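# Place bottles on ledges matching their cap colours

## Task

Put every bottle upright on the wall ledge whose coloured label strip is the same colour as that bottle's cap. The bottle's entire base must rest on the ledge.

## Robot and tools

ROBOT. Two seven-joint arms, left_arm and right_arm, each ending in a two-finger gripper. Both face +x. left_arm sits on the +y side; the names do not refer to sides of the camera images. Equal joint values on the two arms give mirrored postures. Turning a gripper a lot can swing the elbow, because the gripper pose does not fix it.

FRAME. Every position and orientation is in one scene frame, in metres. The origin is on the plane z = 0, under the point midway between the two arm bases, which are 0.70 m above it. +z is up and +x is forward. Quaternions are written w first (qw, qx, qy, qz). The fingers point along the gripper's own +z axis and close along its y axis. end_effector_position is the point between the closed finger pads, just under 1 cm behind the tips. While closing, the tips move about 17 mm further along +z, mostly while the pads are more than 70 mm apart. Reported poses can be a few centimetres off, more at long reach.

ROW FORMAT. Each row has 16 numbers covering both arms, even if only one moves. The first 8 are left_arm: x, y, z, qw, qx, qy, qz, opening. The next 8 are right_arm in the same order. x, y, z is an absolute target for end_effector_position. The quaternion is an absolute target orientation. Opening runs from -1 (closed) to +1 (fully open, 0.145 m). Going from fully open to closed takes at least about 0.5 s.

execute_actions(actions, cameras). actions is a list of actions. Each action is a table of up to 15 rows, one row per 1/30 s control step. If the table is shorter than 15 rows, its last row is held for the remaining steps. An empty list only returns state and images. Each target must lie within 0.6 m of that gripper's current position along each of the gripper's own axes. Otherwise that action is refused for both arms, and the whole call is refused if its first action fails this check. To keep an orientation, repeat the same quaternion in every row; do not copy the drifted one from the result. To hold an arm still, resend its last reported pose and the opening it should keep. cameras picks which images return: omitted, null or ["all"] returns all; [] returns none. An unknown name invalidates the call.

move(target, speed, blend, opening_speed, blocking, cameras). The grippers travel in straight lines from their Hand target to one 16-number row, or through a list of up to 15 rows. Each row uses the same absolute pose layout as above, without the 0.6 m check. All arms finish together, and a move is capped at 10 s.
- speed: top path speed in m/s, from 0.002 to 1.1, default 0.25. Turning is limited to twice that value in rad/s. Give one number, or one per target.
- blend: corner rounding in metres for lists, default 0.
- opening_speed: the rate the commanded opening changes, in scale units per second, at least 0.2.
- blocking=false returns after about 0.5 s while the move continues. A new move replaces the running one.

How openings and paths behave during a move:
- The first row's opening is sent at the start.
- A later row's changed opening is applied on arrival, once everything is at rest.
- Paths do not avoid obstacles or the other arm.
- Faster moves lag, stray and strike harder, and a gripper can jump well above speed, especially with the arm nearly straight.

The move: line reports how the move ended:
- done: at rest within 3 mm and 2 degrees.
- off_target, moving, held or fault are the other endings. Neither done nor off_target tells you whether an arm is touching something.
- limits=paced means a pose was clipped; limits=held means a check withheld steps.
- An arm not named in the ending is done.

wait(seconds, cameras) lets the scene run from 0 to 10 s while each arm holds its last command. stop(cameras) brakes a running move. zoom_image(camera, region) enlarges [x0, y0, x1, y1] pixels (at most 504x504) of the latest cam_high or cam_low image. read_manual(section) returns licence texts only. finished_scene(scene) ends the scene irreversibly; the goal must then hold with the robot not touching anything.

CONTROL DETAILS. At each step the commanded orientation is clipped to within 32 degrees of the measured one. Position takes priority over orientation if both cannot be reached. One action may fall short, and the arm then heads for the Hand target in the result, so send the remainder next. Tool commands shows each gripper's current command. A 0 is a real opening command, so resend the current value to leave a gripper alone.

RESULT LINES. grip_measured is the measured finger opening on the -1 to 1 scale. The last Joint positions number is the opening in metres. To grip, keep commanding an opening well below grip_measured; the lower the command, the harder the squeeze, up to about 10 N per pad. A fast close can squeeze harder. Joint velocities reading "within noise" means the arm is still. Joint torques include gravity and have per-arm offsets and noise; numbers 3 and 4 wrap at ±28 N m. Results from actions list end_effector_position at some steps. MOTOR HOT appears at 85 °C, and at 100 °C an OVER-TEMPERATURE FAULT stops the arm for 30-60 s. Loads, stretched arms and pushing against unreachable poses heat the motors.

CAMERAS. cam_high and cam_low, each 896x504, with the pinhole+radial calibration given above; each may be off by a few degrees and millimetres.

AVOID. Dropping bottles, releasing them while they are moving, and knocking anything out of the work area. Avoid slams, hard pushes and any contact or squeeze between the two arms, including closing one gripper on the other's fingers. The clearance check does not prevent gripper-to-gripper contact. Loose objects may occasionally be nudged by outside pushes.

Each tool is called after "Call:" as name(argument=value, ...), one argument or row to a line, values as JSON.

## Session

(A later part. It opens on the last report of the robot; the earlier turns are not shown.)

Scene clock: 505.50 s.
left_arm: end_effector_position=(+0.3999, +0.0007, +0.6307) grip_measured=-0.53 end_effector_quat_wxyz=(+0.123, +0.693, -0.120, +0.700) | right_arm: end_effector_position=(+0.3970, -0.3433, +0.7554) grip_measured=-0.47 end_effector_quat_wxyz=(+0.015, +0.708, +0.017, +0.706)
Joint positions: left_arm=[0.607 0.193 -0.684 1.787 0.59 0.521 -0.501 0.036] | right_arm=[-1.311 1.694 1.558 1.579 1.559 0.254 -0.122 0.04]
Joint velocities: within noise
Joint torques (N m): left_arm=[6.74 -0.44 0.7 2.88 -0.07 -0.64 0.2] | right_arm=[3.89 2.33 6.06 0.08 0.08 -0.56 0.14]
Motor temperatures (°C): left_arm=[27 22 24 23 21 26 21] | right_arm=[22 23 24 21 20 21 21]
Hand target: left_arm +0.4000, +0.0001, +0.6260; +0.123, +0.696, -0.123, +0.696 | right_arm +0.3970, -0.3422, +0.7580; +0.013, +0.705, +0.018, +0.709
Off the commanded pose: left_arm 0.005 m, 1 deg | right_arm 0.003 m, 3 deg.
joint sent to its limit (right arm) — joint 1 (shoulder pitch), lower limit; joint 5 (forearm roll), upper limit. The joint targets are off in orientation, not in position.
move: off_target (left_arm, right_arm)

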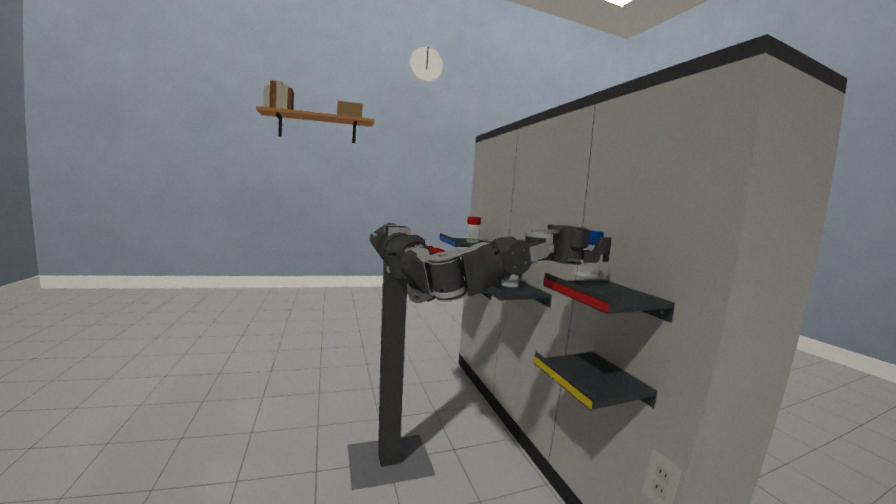

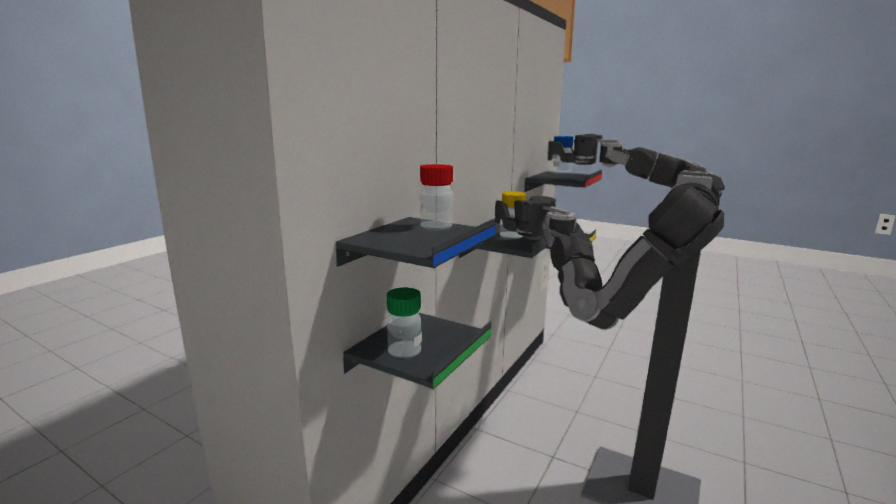

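Call:
move(
  target=[
    [0.4,0.0,0.65,0.1228,0.6964,-0.1228,0.6964,-0.8,0.397,-0.342,0.758,0,0.7071,0,0.7071,-0.8],
    [0.4,0.055,0.65,0.1228,0.6964,-0.1228,0.6964,-0.8,0.39,-0.342,0.758,0,0.7071,0,0.7071,-0.8],
    [0.4,0.055,0.635,0.1228,0.6964,-0.1228,0.6964,-0.8,0.39,-0.342,0.758,0,0.7071,0,0.7071,-0.8],
    [0.4,0.055,0.626,0.1228,0.6964,-0.1228,0.6964,-0.8,0.39,-0.342,0.758,0,0.7071,0,0.7071,-0.8],
  ],
  speed=[0.1,0.1,0.06,0.04],
)

Call:
zoom_image(
  camera="cam_low",
  region=[440, 120, 660, 300],
)

Scene clock: 520.27 s.
left_arm: end_effector_position=(+0.4001, +0.0565, +0.6311) grip_measured=-0.53 end_effector_quat_wxyz=(+0.121, +0.692, -0.120, +0.702) | right_arm: end_effector_position=(+0.3907, -0.3425, +0.7534) grip_measured=-0.47 end_effector_quat_wxyz=(+0.014, +0.708, +0.019, +0.705)
Joint positions: left_arm=[0.552 0.394 -0.566 1.87 0.685 0.496 -0.392 0.036] | right_arm=[-1.311 1.664 1.558 1.613 1.559 0.255 -0.121 0.04]
Joint velocities: within noise
Joint torques (N m): left_arm=[6.42 0.65 0.76 2.69 0.02 -0.61 0.26] | right_arm=[4.39 1.67 6.39 0.32 0.08 -0.56 0.04]
Motor temperatures (°C): left_arm=[27 22 24 23 21 26 21] | right_arm=[22 23 25 21 20 21 21]
Hand target: left_arm +0.3999, +0.0550, +0.6260; +0.123, +0.696, -0.123, +0.696 | right_arm +0.3900, -0.3421, +0.7579; +0.013, +0.704, +0.019, +0.710
Off the commanded pose: left_arm 0.005 m, 1 deg | right_arm 0.005 m, 3 deg.
joint sent to its limit (right arm) — joint 3 (upper arm roll), upper limit; joint 5 (forearm roll), upper limit. The joint targets are off in orientation, not in position.
move: off_target (left_arm, right_arm)

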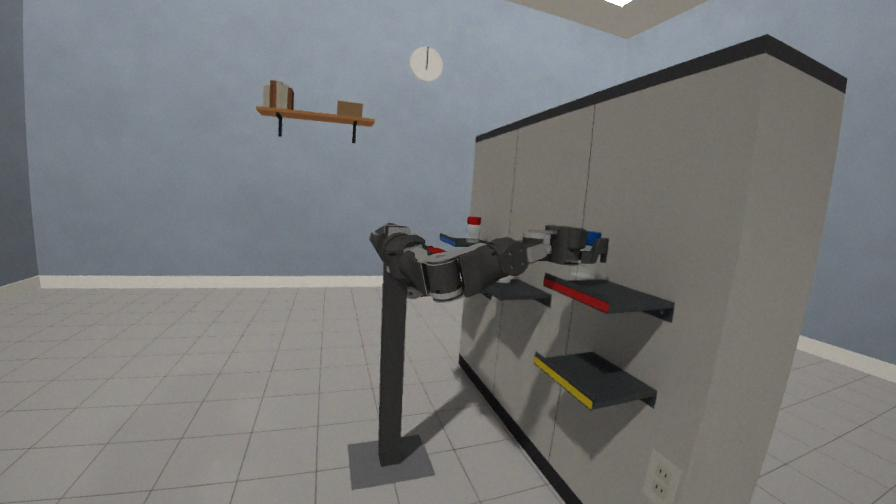

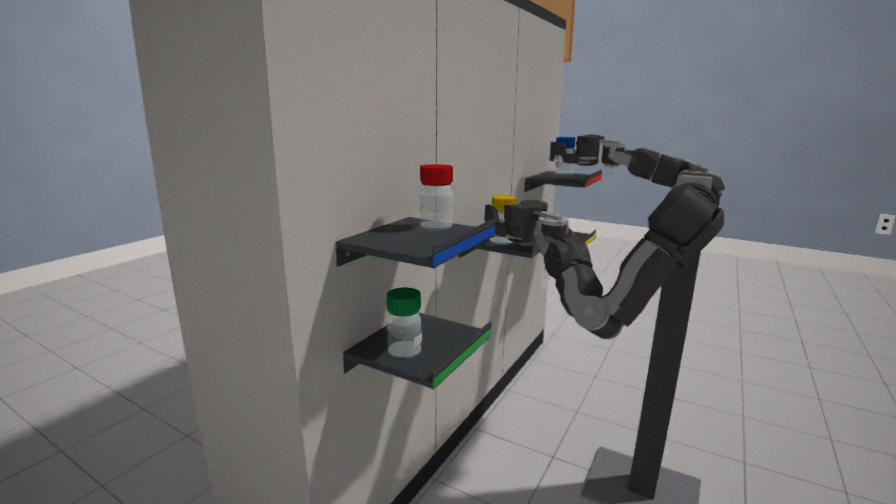

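Scaled by 2.291 from the camera's 896x504 image, which has a finer 1280x720 frame.

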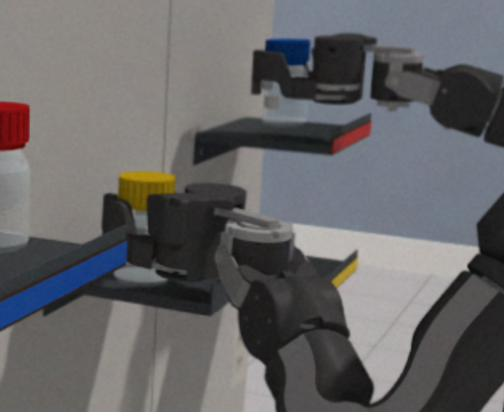

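Call:
move(
  target=[
    [0.4,0.055,0.6305,0.1228,0.6964,-0.1228,0.6964,-0.8,0.39,-0.3,0.762,0,0.7071,0,0.7071,-0.8],
    [0.4,0.055,0.6305,0.1228,0.6964,-0.1228,0.6964,0.1,0.39,-0.3,0.762,0,0.7071,0,0.7071,-0.8],
    [0.288,0.096,0.64,0.1228,0.6964,-0.1228,0.6964,0.1,0.385,-0.205,0.755,0,0.7071,0,0.7071,-0.8],
  ],
  speed=[0.06,0.06,0.12],
  opening_speed=0.8,
)

Call:
zoom_image(
  camera="cam_low",
  region=[440, 120, 660, 300],
)

Call:
zoom_image(
  camera="cam_high",
  region=[440, 200, 680, 360],
)

Scene clock: 543.00 s.
left_arm: end_effector_position=(+0.2887, +0.0958, +0.6406) grip_measured=+0.10 end_effector_quat_wxyz=(+0.137, +0.679, -0.131, +0.710) | right_arm: end_effector_position=(+0.3847, -0.2045, +0.7561) grip_measured=-0.55 end_effector_quat_wxyz=(+0.027, +0.661, +0.037, +0.749)
Joint positions: left_arm=[0.041 0.67 -0.292 2.434 0.758 0.487 -0.408 0.083] | right_arm=[-1.31 1.914 1.471 2.018 1.559 0.068 -0.766 0.034]
Joint velocities: within noise
Joint torques (N m): left_arm=[2.97 2.57 1.46 3.1 -0.07 -0.67 0.22] | right_arm=[4.23 1.52 3.21 -0.23 -0.28 -0.61 -0.27]
Motor temperatures (°C): left_arm=[27 22 23 23 21 25 21] | right_arm=[22 23 26 21 20 21 21]
Hand target: left_arm +0.2889, +0.0959, +0.6396; +0.137, +0.679, -0.132, +0.709 | right_arm +0.3850, -0.2050, +0.7549; +0.027, +0.661, +0.034, +0.749
Off the commanded pose: left_arm 0.001 m, 3 deg | right_arm 0.001 m, 9 deg.
joint read past its limit (left arm) — joint 4 (elbow), upper limit, where the elbow is as bent as it goes.
joint sent to its limit (left arm) — joint 4 (elbow), upper limit, where the elbow is as bent as it goes. The joint targets are off in orientation, not in position.
joint sent to its limit (right arm) — joint 1 (shoulder pitch), lower limit; joint 5 (forearm roll), upper limit. The joint targets are off in orientation, not in position.
move: off_target (left_arm, right_arm)

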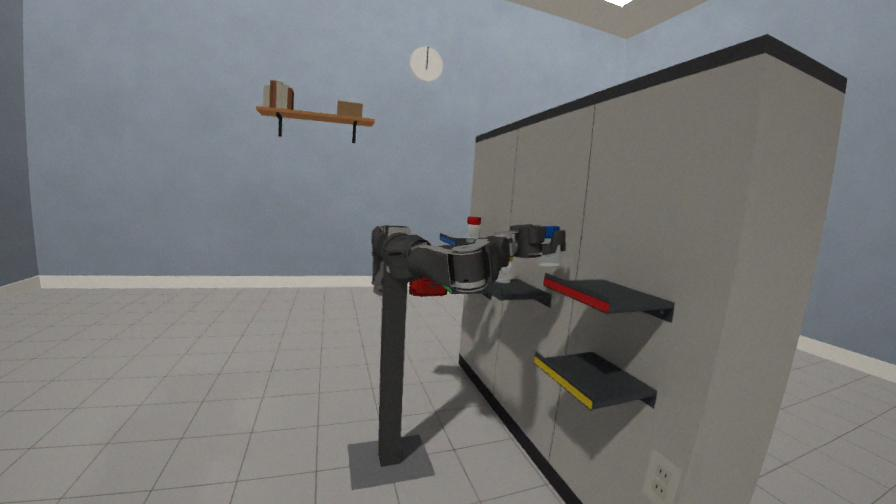

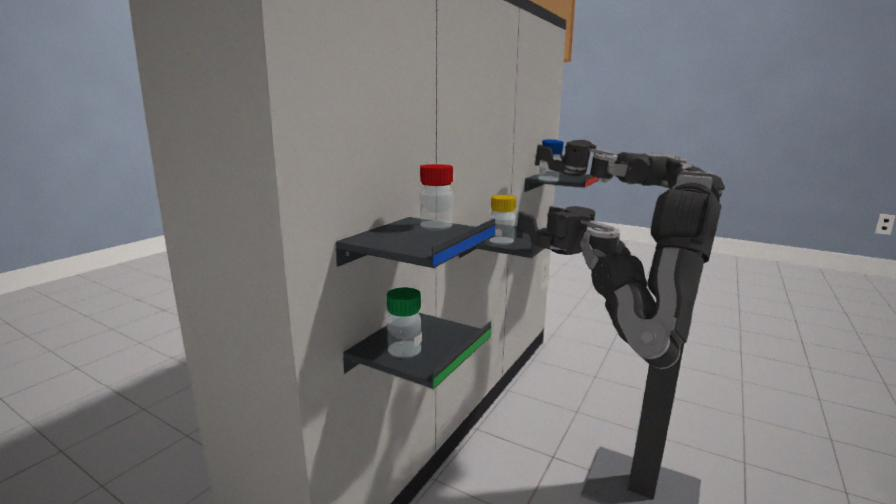

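Scaled by 2.291 from the camera's 896x504 image, which has a finer 1280x720 frame.

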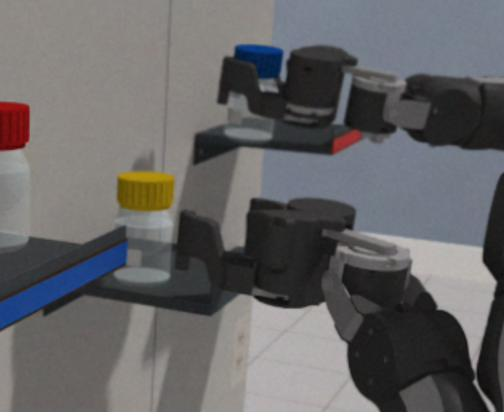

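Scaled by 2.100 from the camera's 896x504 image, which has a finer 1280x720 frame.

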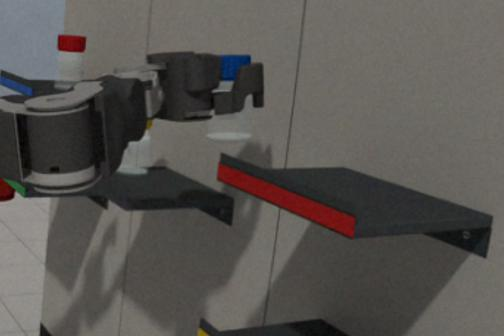

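Call:
move(
  target=[
    [0.25,0.19,0.65,0,0.7071,0,0.7071,1,0.32,-0.205,0.70,0,0.7071,0,0.7071,-0.8],
    [0.25,0.22,0.76,0,0.7071,0,0.7071,1,0.26,-0.2,0.58,0,0.7071,0,0.7071,-0.8],
  ],
  speed=0.15,
  blend=[0.03,0],
)

Scene clock: 563.53 s.
left_arm: end_effector_position=(+0.2504, +0.2202, +0.7611) grip_measured=+1.00 end_effector_quat_wxyz=(+0.058, +0.672, -0.121, +0.729) | right_arm: end_effector_position=(+0.2603, -0.1998, +0.5801) grip_measured=-0.55 end_effector_quat_wxyz=(+0.000, +0.708, +0.001, +0.706)
Joint positions: left_arm=[-0.272 1.055 1.011 2.429 1.584 0.78 -0.229 0.145] | right_arm=[-1.311 1.822 0.352 2.399 0.793 -0.644 -1.31 0.034]
Joint velocities: within noise
Joint torques (N m): left_arm=[2.44 3.94 0.87 0.14 0.07 -0.52 -0.11] | right_arm=[2.23 1.7 1.43 1.87 -0.65 -0.27 -0.16]
Motor temperatures (°C): left_arm=[25 22 24 23 21 25 21] | right_arm=[22 23 25 21 20 21 21]
Hand target: left_arm +0.2504, +0.2205, +0.7600; +0.059, +0.673, -0.118, +0.728 | right_arm +0.2600, -0.2000, +0.5801; +0.000, +0.707, +0.000, +0.707
Off the commanded pose: left_arm 0.001 m, 16 deg | right_arm 0.000 m, 0 deg.
joint sent to its limit (left arm) — joint 4 (elbow), upper limit, where the elbow is as bent as it goes; joint 5 (forearm roll), upper limit; joint 6 (wrist pitch), upper limit. The joint targets are off in orientation, not in position.
joint sent to its limit (right arm) — joint 1 (shoulder pitch), lower limit. The joint targets still meet the commanded pose.
move: off_target (left_arm)

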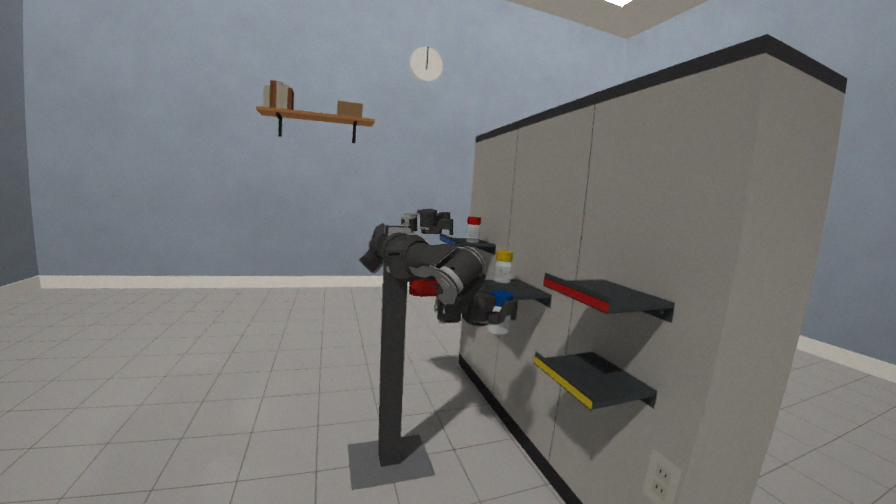

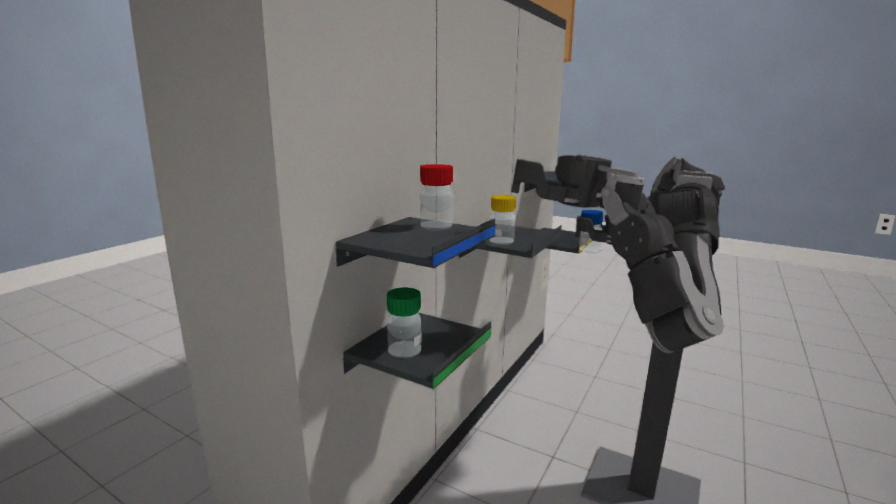

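Call:
move(
  target=[
    [0.30,0.335,0.775,0,0.7071,0,0.7071,1,0.25,-0.2,0.42,0,0.7071,0,0.7071,-0.8],
  ],
  speed=0.15,
)

Call:
zoom_image(
  camera="cam_low",
  region=[360, 120, 640, 320],
)

Scene clock: 581.90 s.
left_arm: end_effector_position=(+0.2993, +0.3366, +0.7760) grip_measured=+1.00 end_effector_quat_wxyz=(-0.002, +0.706, +0.003, +0.708) | right_arm: end_effector_position=(+0.2482, -0.2025, +0.4211) grip_measured=-0.55 end_effector_quat_wxyz=(-0.124, +0.901, +0.188, +0.371)
Joint positions: left_arm=[-0.282 1.241 0.992 1.973 1.507 0.747 -0.174 0.145] | right_arm=[-1.311 1.997 0.238 1.951 1.559 -0.335 -0.207 0.034]
Joint velocities: within noise
Joint torques (N m): left_arm=[2.78 7 1.7 0.79 0.05 -0.69 0.23] | right_arm=[3.26 1.65 3.34 1.06 0 -0.33 0.26]
Motor temperatures (°C): left_arm=[24 23 23 22 21 25 21] | right_arm=[21 23 24 21 20 21 21]
Hand target: left_arm +0.3000, +0.3349, +0.7750; +0.000, +0.707, +0.000, +0.707 | right_arm +0.2491, -0.2010, +0.4220; -0.127, +0.900, +0.189, +0.373
Off the commanded pose: left_arm 0.002 m, 0 deg | right_arm 0.003 m, 52 deg; orientation clipped.
joint sent to its limit (right arm) — joint 1 (shoulder pitch), lower limit; joint 2 (shoulder roll), upper limit; joint 5 (forearm roll), upper limit. The joint targets are off in orientation, not in position.
move: off_target (right_arm); limits=paced

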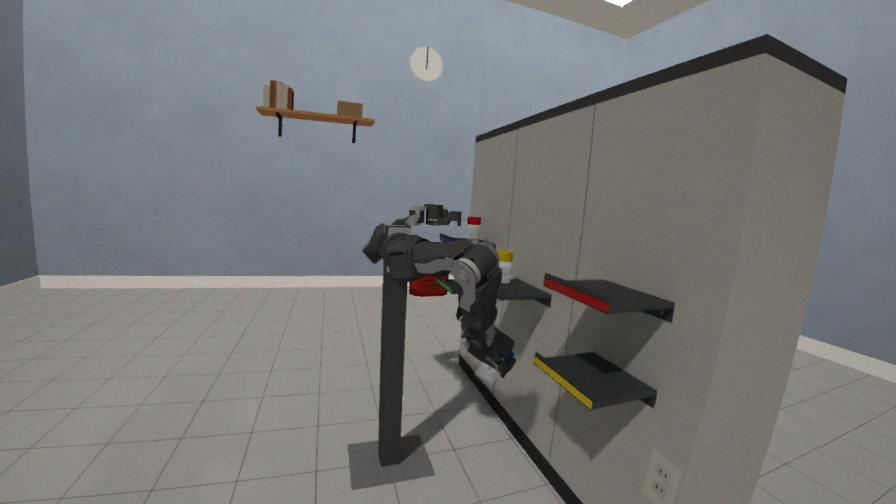

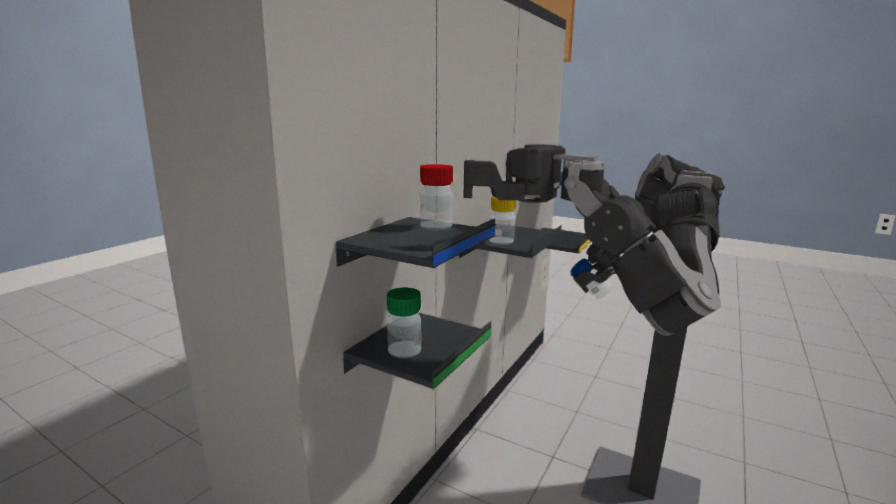

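Scaled by 1.800 from the camera's 896x504 image, which has a finer 1280x720 frame.

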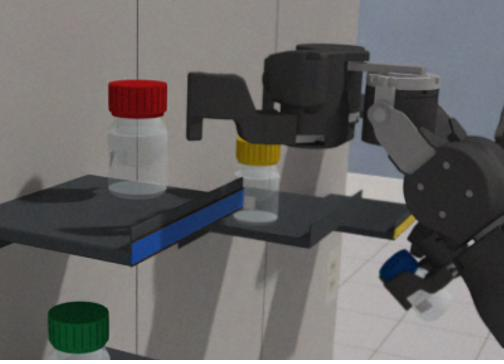

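Call:
move(
  target=[
    [0.30,0.335,0.775,0,0.7071,0,0.7071,1,0.24,-0.22,0.30,0,0.7071,0,0.7071,-0.8],
  ],
  speed=0.15,
)

Scene clock: 602.80 s.
left_arm: end_effector_position=(+0.2993, +0.3366, +0.7760) grip_measured=+1.00 end_effector_quat_wxyz=(-0.002, +0.706, +0.003, +0.708) | right_arm: end_effector_position=(+0.2111, -0.2459, +0.3813) grip_measured=-0.55 end_effector_quat_wxyz=(-0.093, +0.938, +0.217, +0.255)
Joint positions: left_arm=[-0.282 1.241 0.992 1.973 1.507 0.747 -0.174 0.145] | right_arm=[-1.311 1.997 0.122 1.836 1.559 -0.188 -0.087 0.034]
Joint velocities: within noise
Joint torques (N m): left_arm=[2.76 7 1.7 0.77 0.05 -0.69 0.23] | right_arm=[3.2 1.75 1.06 0.77 0.08 -0.26 0.27]
Motor temperatures (°C): left_arm=[24 25 24 22 21 26 21] | right_arm=[22 23 24 20 20 21 21]
Hand target: left_arm +0.3000, +0.3349, +0.7750; +0.000, +0.707, +0.000, +0.707 | right_arm +0.2095, -0.2457, +0.3805; -0.095, +0.938, +0.217, +0.252
Off the commanded pose: left_arm 0.002 m, 0 deg | right_arm 0.090 m, 65 deg; orientation clipped.
joint sent to its limit (right arm) — joint 1 (shoulder pitch), lower limit; joint 2 (shoulder roll), upper limit; joint 5 (forearm roll), upper limit. The joint targets are off in position and orientation.
move: off_target (right_arm); limits=paced

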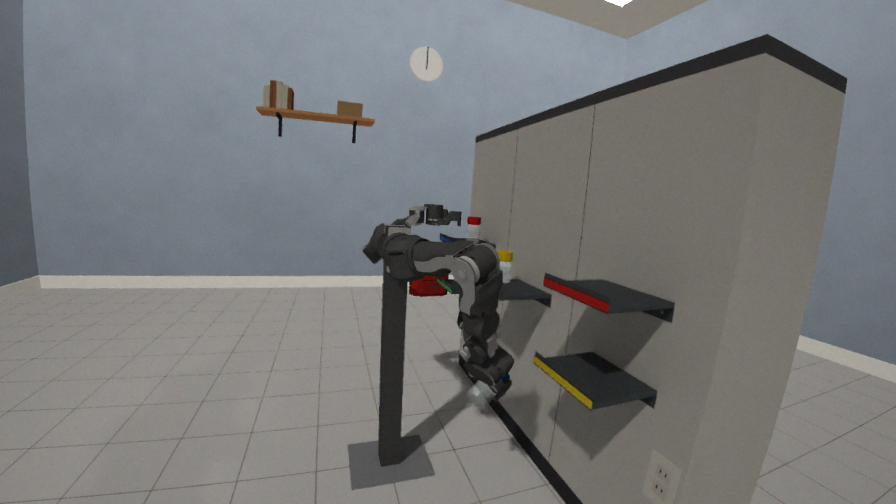

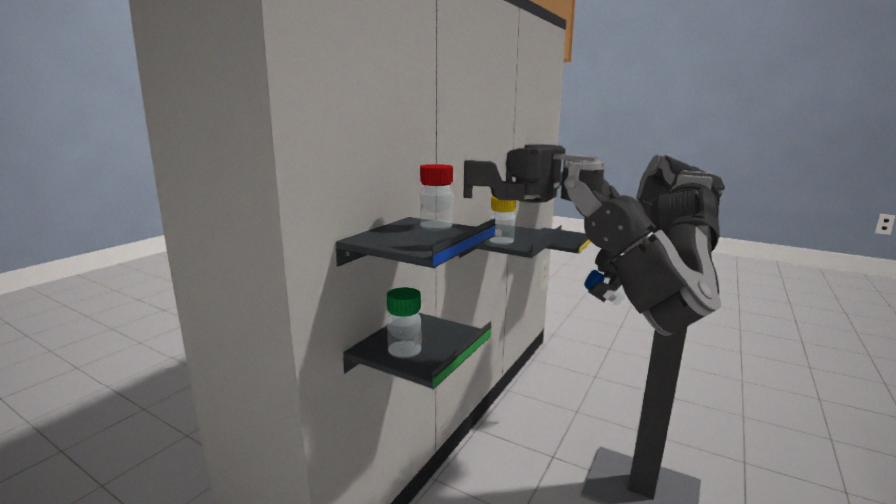

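Call:
move(
  target=[
    [0.30,0.335,0.775,0,0.7071,0,0.7071,1,0.18,-0.22,0.25,0,1,0,0,-0.8],
    [0.30,0.335,0.775,0,0.7071,0,0.7071,1,0.12,-0.2,0.14,0,1,0,0,-0.8],
  ],
  speed=0.15,
)

Scene clock: 628.50 s.
left_arm: end_effector_position=(+0.2993, +0.3366, +0.7760) grip_measured=+1.00 end_effector_quat_wxyz=(-0.002, +0.706, +0.003, +0.708) | right_arm: end_effector_position=(+0.1192, -0.2006, +0.1398) grip_measured=-0.55 end_effector_quat_wxyz=(+0.001, +1.000, +0.000, -0.001)
Joint positions: left_arm=[-0.282 1.241 0.992 1.973 1.507 0.747 -0.174 0.145] | right_arm=[0.062 0.313 -0.69 0.615 0.799 0.524 -0.116 0.034]
Joint velocities: within noise
Joint torques (N m): left_arm=[2.78 7 1.7 0.77 0.05 -0.69 0.23] | right_arm=[2.23 2.12 0.29 1.8 0.1 0.06 0.11]
Motor temperatures (°C): left_arm=[24 26 24 22 21 26 21] | right_arm=[22 23 23 20 20 20 21]
Hand target: left_arm +0.3000, +0.3349, +0.7750; +0.000, +0.707, +0.000, +0.707 | right_arm +0.1200, -0.1999, +0.1400; +0.000, +1.000, +0.000, +0.000
Off the commanded pose: left_arm 0.002 m, 0 deg | right_arm 0.001 m, 0 deg.
move: done

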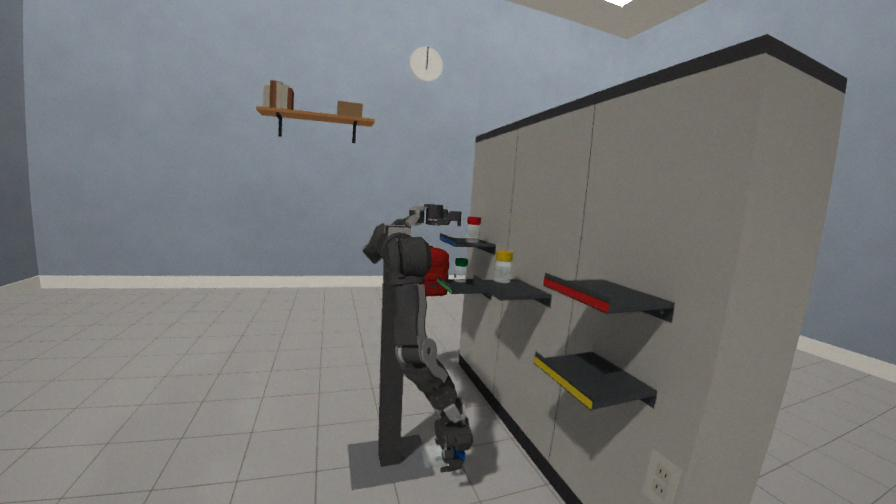

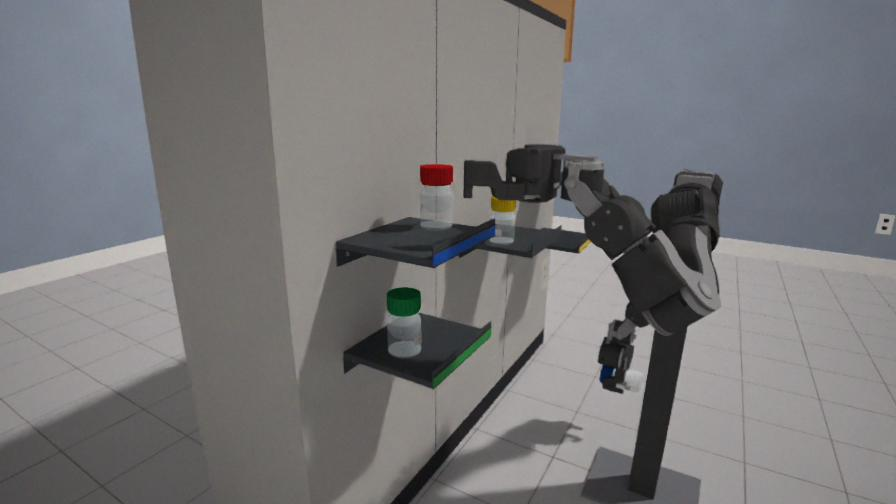

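Call:
move(
  target=[
    [0.33,0.337,0.76,0,0.7071,0,0.7071,1,0.22,-0.2,0.30,0,0.85,0,0.527,-0.8],
    [0.397,0.338,0.738,0,0.7071,0,0.7071,1,0.25,-0.2,0.45,0,0.7071,0,0.7071,-0.8],
  ],
  speed=0.15,
  blend=[0.03,0],
)

Call:
zoom_image(
  camera="cam_low",
  region=[360, 120, 640, 320],
)

Call:
zoom_image(
  camera="cam_high",
  region=[400, 180, 640, 340],
)

Scene clock: 670.90 s.
left_arm: end_effector_position=(+0.3969, +0.3370, +0.7395) grip_measured=+1.00 end_effector_quat_wxyz=(-0.002, +0.704, -0.007, +0.710) | right_arm: end_effector_position=(+0.2491, -0.1990, +0.4466) grip_measured=-0.55 end_effector_quat_wxyz=(-0.002, +0.712, +0.001, +0.702)
Joint positions: left_arm=[-1.399 1.68 1.575 1.62 1.584 0.167 -0.152 0.145] | right_arm=[-0.538 0.607 -0.284 1.83 0.378 -0.428 -0.412 0.034]
Joint velocities: within noise
Joint torques (N m): left_arm=[5.39 1.46 3.43 0.05 0.12 -0.53 -0.07] | right_arm=[0.83 2.57 2.41 4.21 -0.25 -0.7 -0.08]
Motor temperatures (°C): left_arm=[24 26 24 21 21 26 21] | right_arm=[21 23 23 20 20 20 21]
Hand target: left_arm +0.3970, +0.3380, +0.7379; -0.004, +0.706, -0.004, +0.708 | right_arm +0.2500, -0.2000, +0.4500; +0.000, +0.707, +0.000, +0.707
Off the commanded pose: left_arm 0.002 m, 1 deg | right_arm 0.004 m, 1 deg.
joint read past its limit (left arm) — joint 3 (upper arm roll), upper limit.
joint sent to its limit (left arm) — joint 3 (upper arm roll), upper limit; joint 5 (forearm roll), upper limit. The joint targets still meet the commanded pose.
move: off_target (right_arm)

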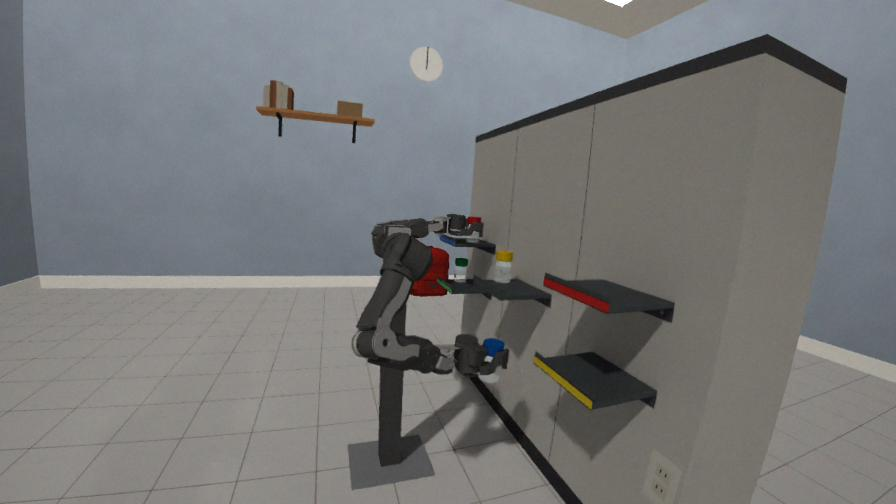

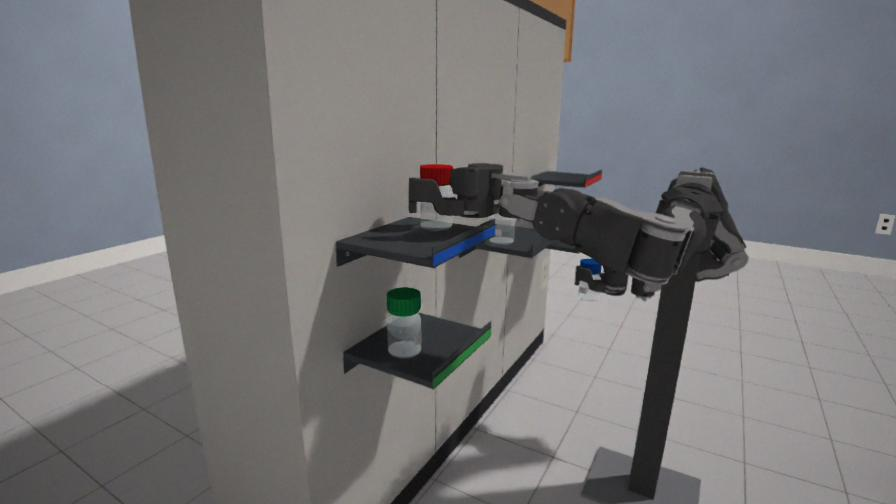

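Scaled by 1.800 from the camera's 896x504 image, which has a finer 1280x720 frame.

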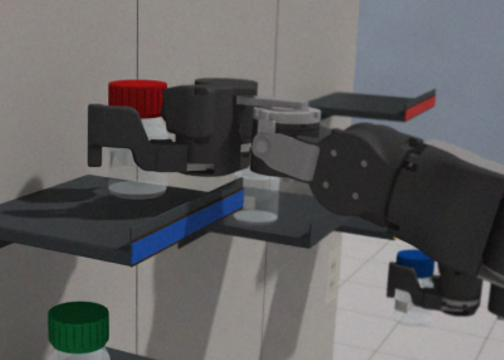

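Scaled by 2.100 from the camera's 896x504 image, which has a finer 1280x720 frame.

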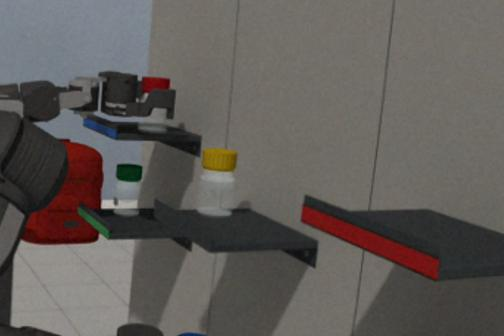

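Call:
move(
  target=[
    [0.33,0.337,0.76,0,0.7071,0,0.7071,1,0.25,-0.2,0.58,0,0.7071,0,0.7071,-0.8],
    [0.28,0.335,0.775,0,0.7071,0,0.7071,1,0.30,-0.2,0.67,0,0.7071,0,0.7071,-0.8],
    [0.25,0.25,0.765,0,0.7071,0,0.7071,1,0.36,-0.19,0.68,0,0.7071,0,0.7071,-0.8],
    [0.23,0.22,0.62,0,0.7071,0,0.7071,1,0.40,-0.08,0.675,-0.1228,0.6964,0.1228,0.6964,-0.8],
  ],
  speed=0.15,
  blend=[0.02,0.02,0.02,0],
)

Call:
zoom_image(
  camera="cam_low",
  region=[440, 120, 660, 300],
)

Call:
zoom_image(
  camera="cam_high",
  region=[400, 180, 640, 340],
)

Scene clock: 712.57 s.
left_arm: end_effector_position=(+0.2302, +0.2201, +0.6194) grip_measured=+1.00 end_effector_quat_wxyz=(+0.049, +0.652, -0.049, +0.755) | right_arm: end_effector_position=(+0.4000, -0.0805, +0.6723) grip_measured=-0.55 end_effector_quat_wxyz=(-0.121, +0.701, +0.123, +0.692)
Joint positions: left_arm=[-0.733 0.339 0.559 2.431 0.642 0.105 0.212 0.145] | right_arm=[0.758 0.595 -0.627 1.932 1.026 0.546 -0.518 0.034]
Joint velocities: within noise
Joint torques (N m): left_arm=[0.12 1.57 0.36 4.46 0.2 -0.65 -0.04] | right_arm=[6.34 0.91 3.15 2.15 -0.32 -0.69 0.2]
Motor temperatures (°C): left_arm=[24 24 25 21 21 25 21] | right_arm=[21 23 23 21 20 21 21]
Hand target: left_arm +0.2303, +0.2204, +0.6197; +0.048, +0.651, -0.047, +0.756 | right_arm +0.3999, -0.0800, +0.6751; -0.123, +0.696, +0.123, +0.696
Off the commanded pose: left_arm 0.001 m, 12 deg | right_arm 0.003 m, 1 deg.
joint sent to its limit (left arm) — joint 4 (elbow), upper limit, where the elbow is as bent as it goes. The joint targets are off in orientation, not in position.
move: off_target (left_arm)

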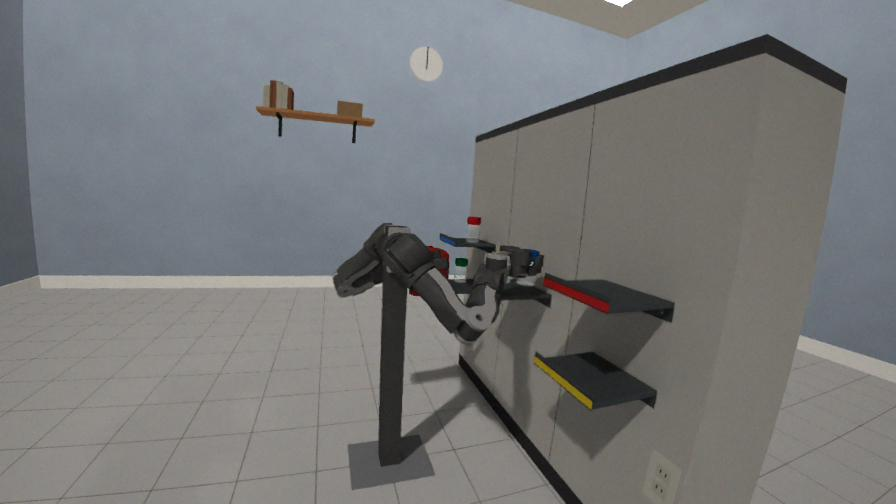

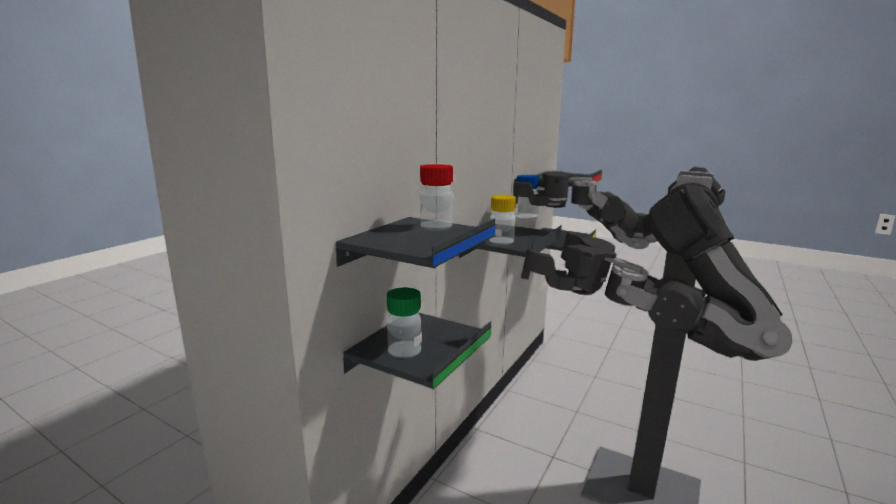

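Scaled by 2.291 from the camera's 896x504 image, which has a finer 1280x720 frame.

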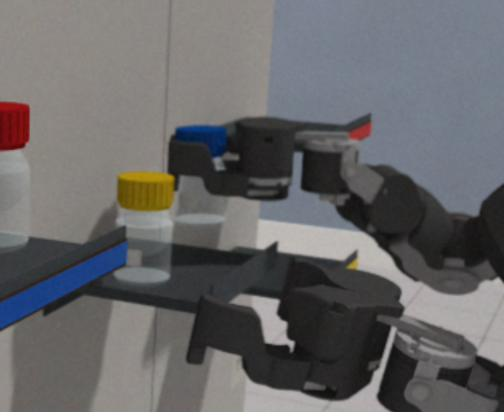

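Scaled by 2.100 from the camera's 896x504 image, which has a finer 1280x720 frame.

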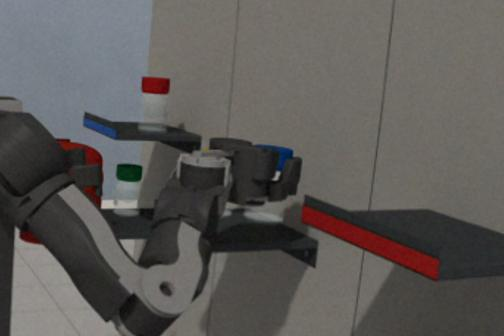

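Call:
move(
  target=[
    [0.23,0.22,0.60,0,0.7071,0,0.7071,1,0.40,-0.08,0.648,-0.1228,0.6964,0.1228,0.6964,-0.8],
    [0.23,0.22,0.60,0,0.7071,0,0.7071,1,0.40,-0.08,0.630,-0.1228,0.6964,0.1228,0.6964,-0.8],
  ],
  speed=[0.06,0.04],
)

Call:
zoom_image(
  camera="cam_low",
  region=[440, 120, 660, 300],
)

Call:
zoom_image(
  camera="cam_high",
  region=[400, 180, 640, 340],
)

Scene clock: 725.30 s.
left_arm: end_effector_position=(+0.2303, +0.2200, +0.6005) grip_measured=+1.00 end_effector_quat_wxyz=(+0.023, +0.673, -0.025, +0.739) | right_arm: end_effector_position=(+0.3996, -0.0819, +0.6435) grip_measured=-0.55 end_effector_quat_wxyz=(-0.123, +0.681, +0.117, +0.713)
Joint positions: left_arm=[-0.736 0.27 0.478 2.431 0.529 0.121 0.155 0.145] | right_arm=[0.628 0.598 -0.645 1.9 0.877 0.372 -0.443 0.034]
Joint velocities: within noise
Joint torques (N m): left_arm=[-0.38 1.25 0.23 4.79 0.17 -0.51 -0.05] | right_arm=[3.31 1.54 0.49 0.62 0.18 0.08 0.16]
Motor temperatures (°C): left_arm=[23 23 25 22 21 25 21] | right_arm=[22 23 23 21 20 21 21]
Hand target: left_arm +0.2303, +0.2203, +0.5996; +0.022, +0.674, -0.022, +0.738 | right_arm +0.3997, -0.0801, +0.6300; -0.123, +0.696, +0.123, +0.696
Off the commanded pose: left_arm 0.001 m, 7 deg | right_arm 0.014 m, 3 deg.
joint sent to its limit (left arm) — joint 4 (elbow), upper limit, where the elbow is as bent as it goes. The joint targets are off in orientation, not in position.
move: off_target (left_arm, right_arm)

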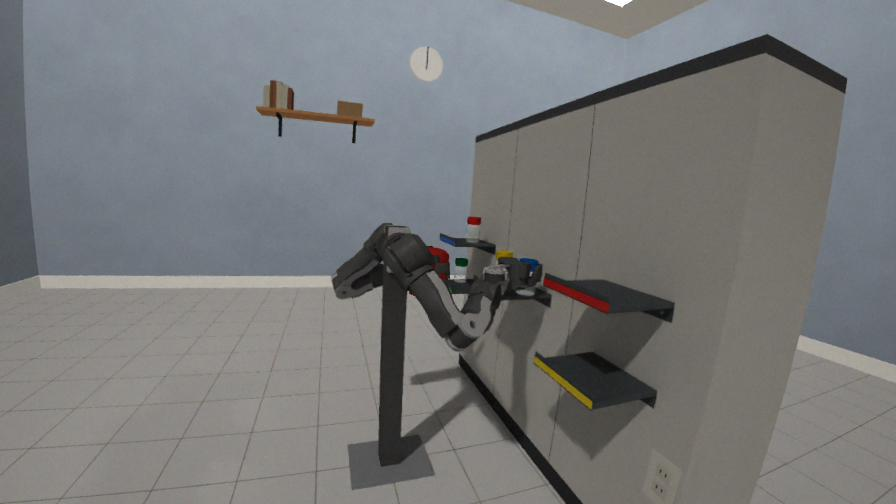

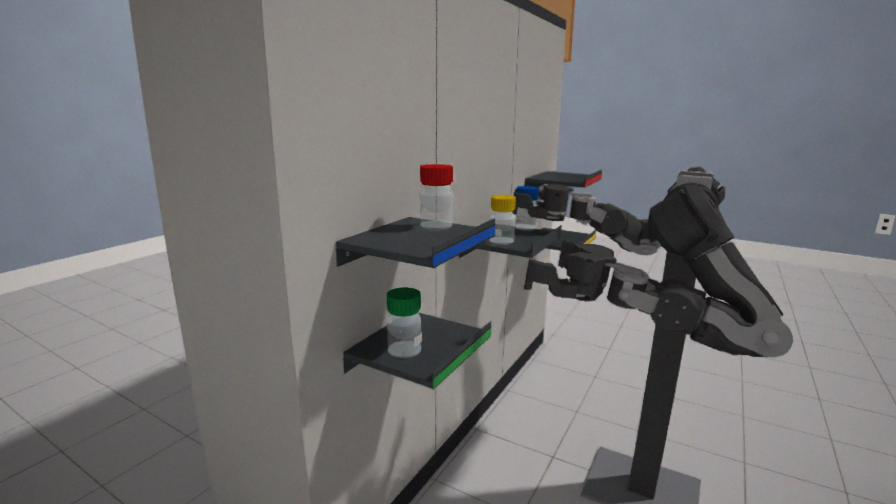

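Scaled by 2.291 from the camera's 896x504 image, which has a finer 1280x720 frame.

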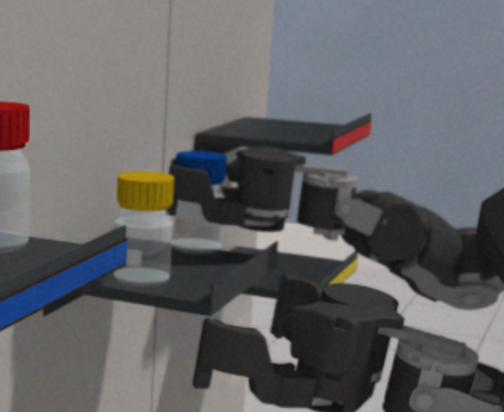

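Scaled by 2.100 from the camera's 896x504 image, which has a finer 1280x720 frame.

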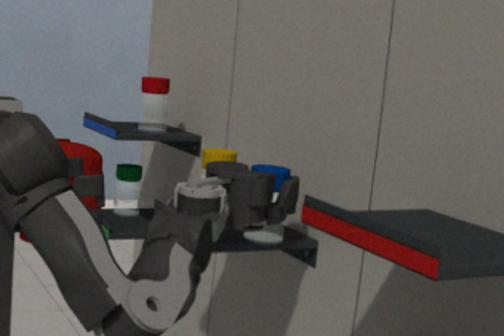

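Call:
move(
  target=[
    [0.23,0.22,0.60,0,0.7071,0,0.7071,1,0.40,-0.08,0.6425,-0.1228,0.6964,0.1228,0.6964,-0.8],
    [0.23,0.22,0.60,0,0.7071,0,0.7071,1,0.40,-0.08,0.6425,-0.1228,0.6964,0.1228,0.6964,0.1],
    [0.23,0.22,0.60,0,0.7071,0,0.7071,1,0.29,-0.12,0.65,-0.1228,0.6964,0.1228,0.6964,0.1],
  ],
  speed=[0.06,0.04,0.12],
  opening_speed=0.8,
)

Call:
zoom_image(
  camera="cam_low",
  region=[440, 120, 660, 300],
)

Call:
zoom_image(
  camera="cam_high",
  region=[400, 180, 640, 340],
)

Scene clock: 745.17 s.
left_arm: end_effector_position=(+0.2303, +0.2200, +0.6000) grip_measured=+1.00 end_effector_quat_wxyz=(+0.023, +0.674, -0.024, +0.738) | right_arm: end_effector_position=(+0.2909, -0.1198, +0.6485) grip_measured=+0.10 end_effector_quat_wxyz=(-0.132, +0.691, +0.129, +0.699)
Joint positions: left_arm=[-0.736 0.269 0.478 2.431 0.528 0.123 0.155 0.145] | right_arm=[0.073 0.974 -0.254 2.441 1.049 0.336 -0.504 0.083]
Joint velocities: within noise
Joint torques (N m): left_arm=[-0.28 1.25 0.28 4.78 0.17 -0.58 -0.01] | right_arm=[2.12 4.02 3.49 2.24 -0.21 -0.51 0.18]
Motor temperatures (°C): left_arm=[23 23 24 23 21 25 21] | right_arm=[22 23 23 21 20 21 21]
Hand target: left_arm +0.2303, +0.2203, +0.5996; +0.023, +0.674, -0.022, +0.738 | right_arm +0.2909, -0.1200, +0.6498; -0.133, +0.689, +0.130, +0.701
Off the commanded pose: left_arm 0.000 m, 6 deg | right_arm 0.002 m, 1 deg.
joint read past its limit (right arm) — joint 4 (elbow), upper limit, where the elbow is as bent as it goes.
joint sent to its limit (left arm) — joint 4 (elbow), upper limit, where the elbow is as bent as it goes. The joint targets are off in orientation, not in position.
joint sent to its limit (right arm) — joint 4 (elbow), upper limit, where the elbow is as bent as it goes. The joint targets still meet the commanded pose.
move: off_target (left_arm)

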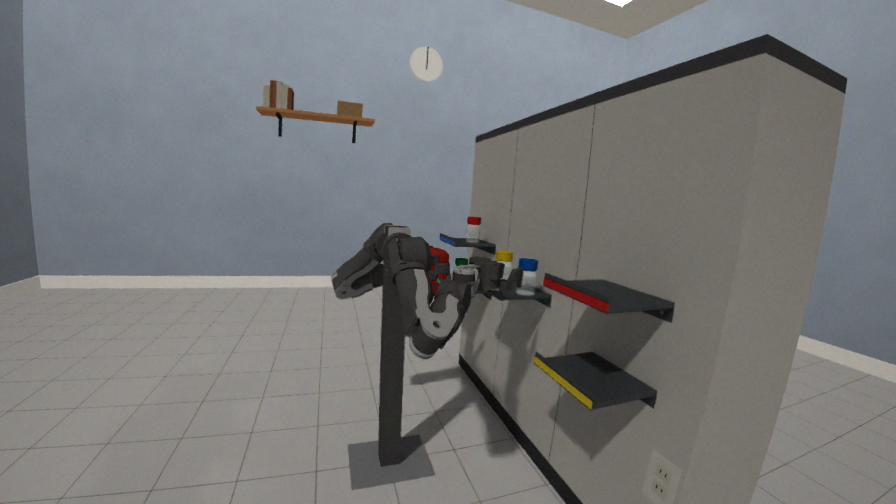

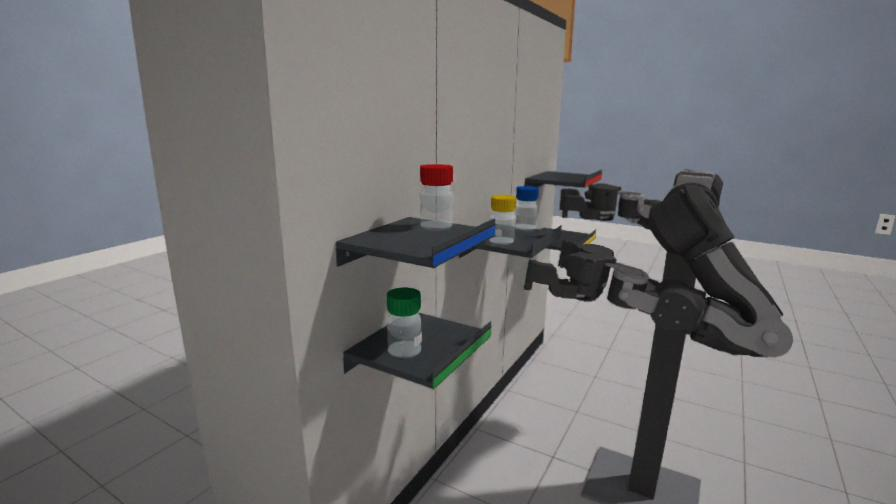

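Scaled by 2.291 from the camera's 896x504 image, which has a finer 1280x720 frame.

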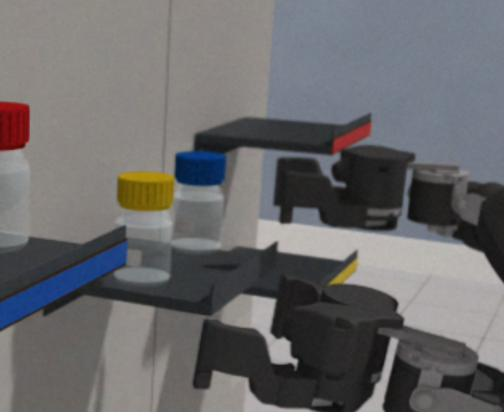

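Scaled by 2.100 from the camera's 896x504 image, which has a finer 1280x720 frame.

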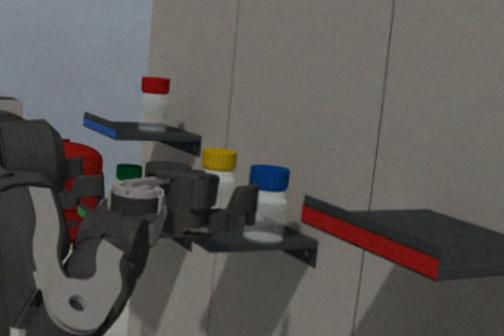

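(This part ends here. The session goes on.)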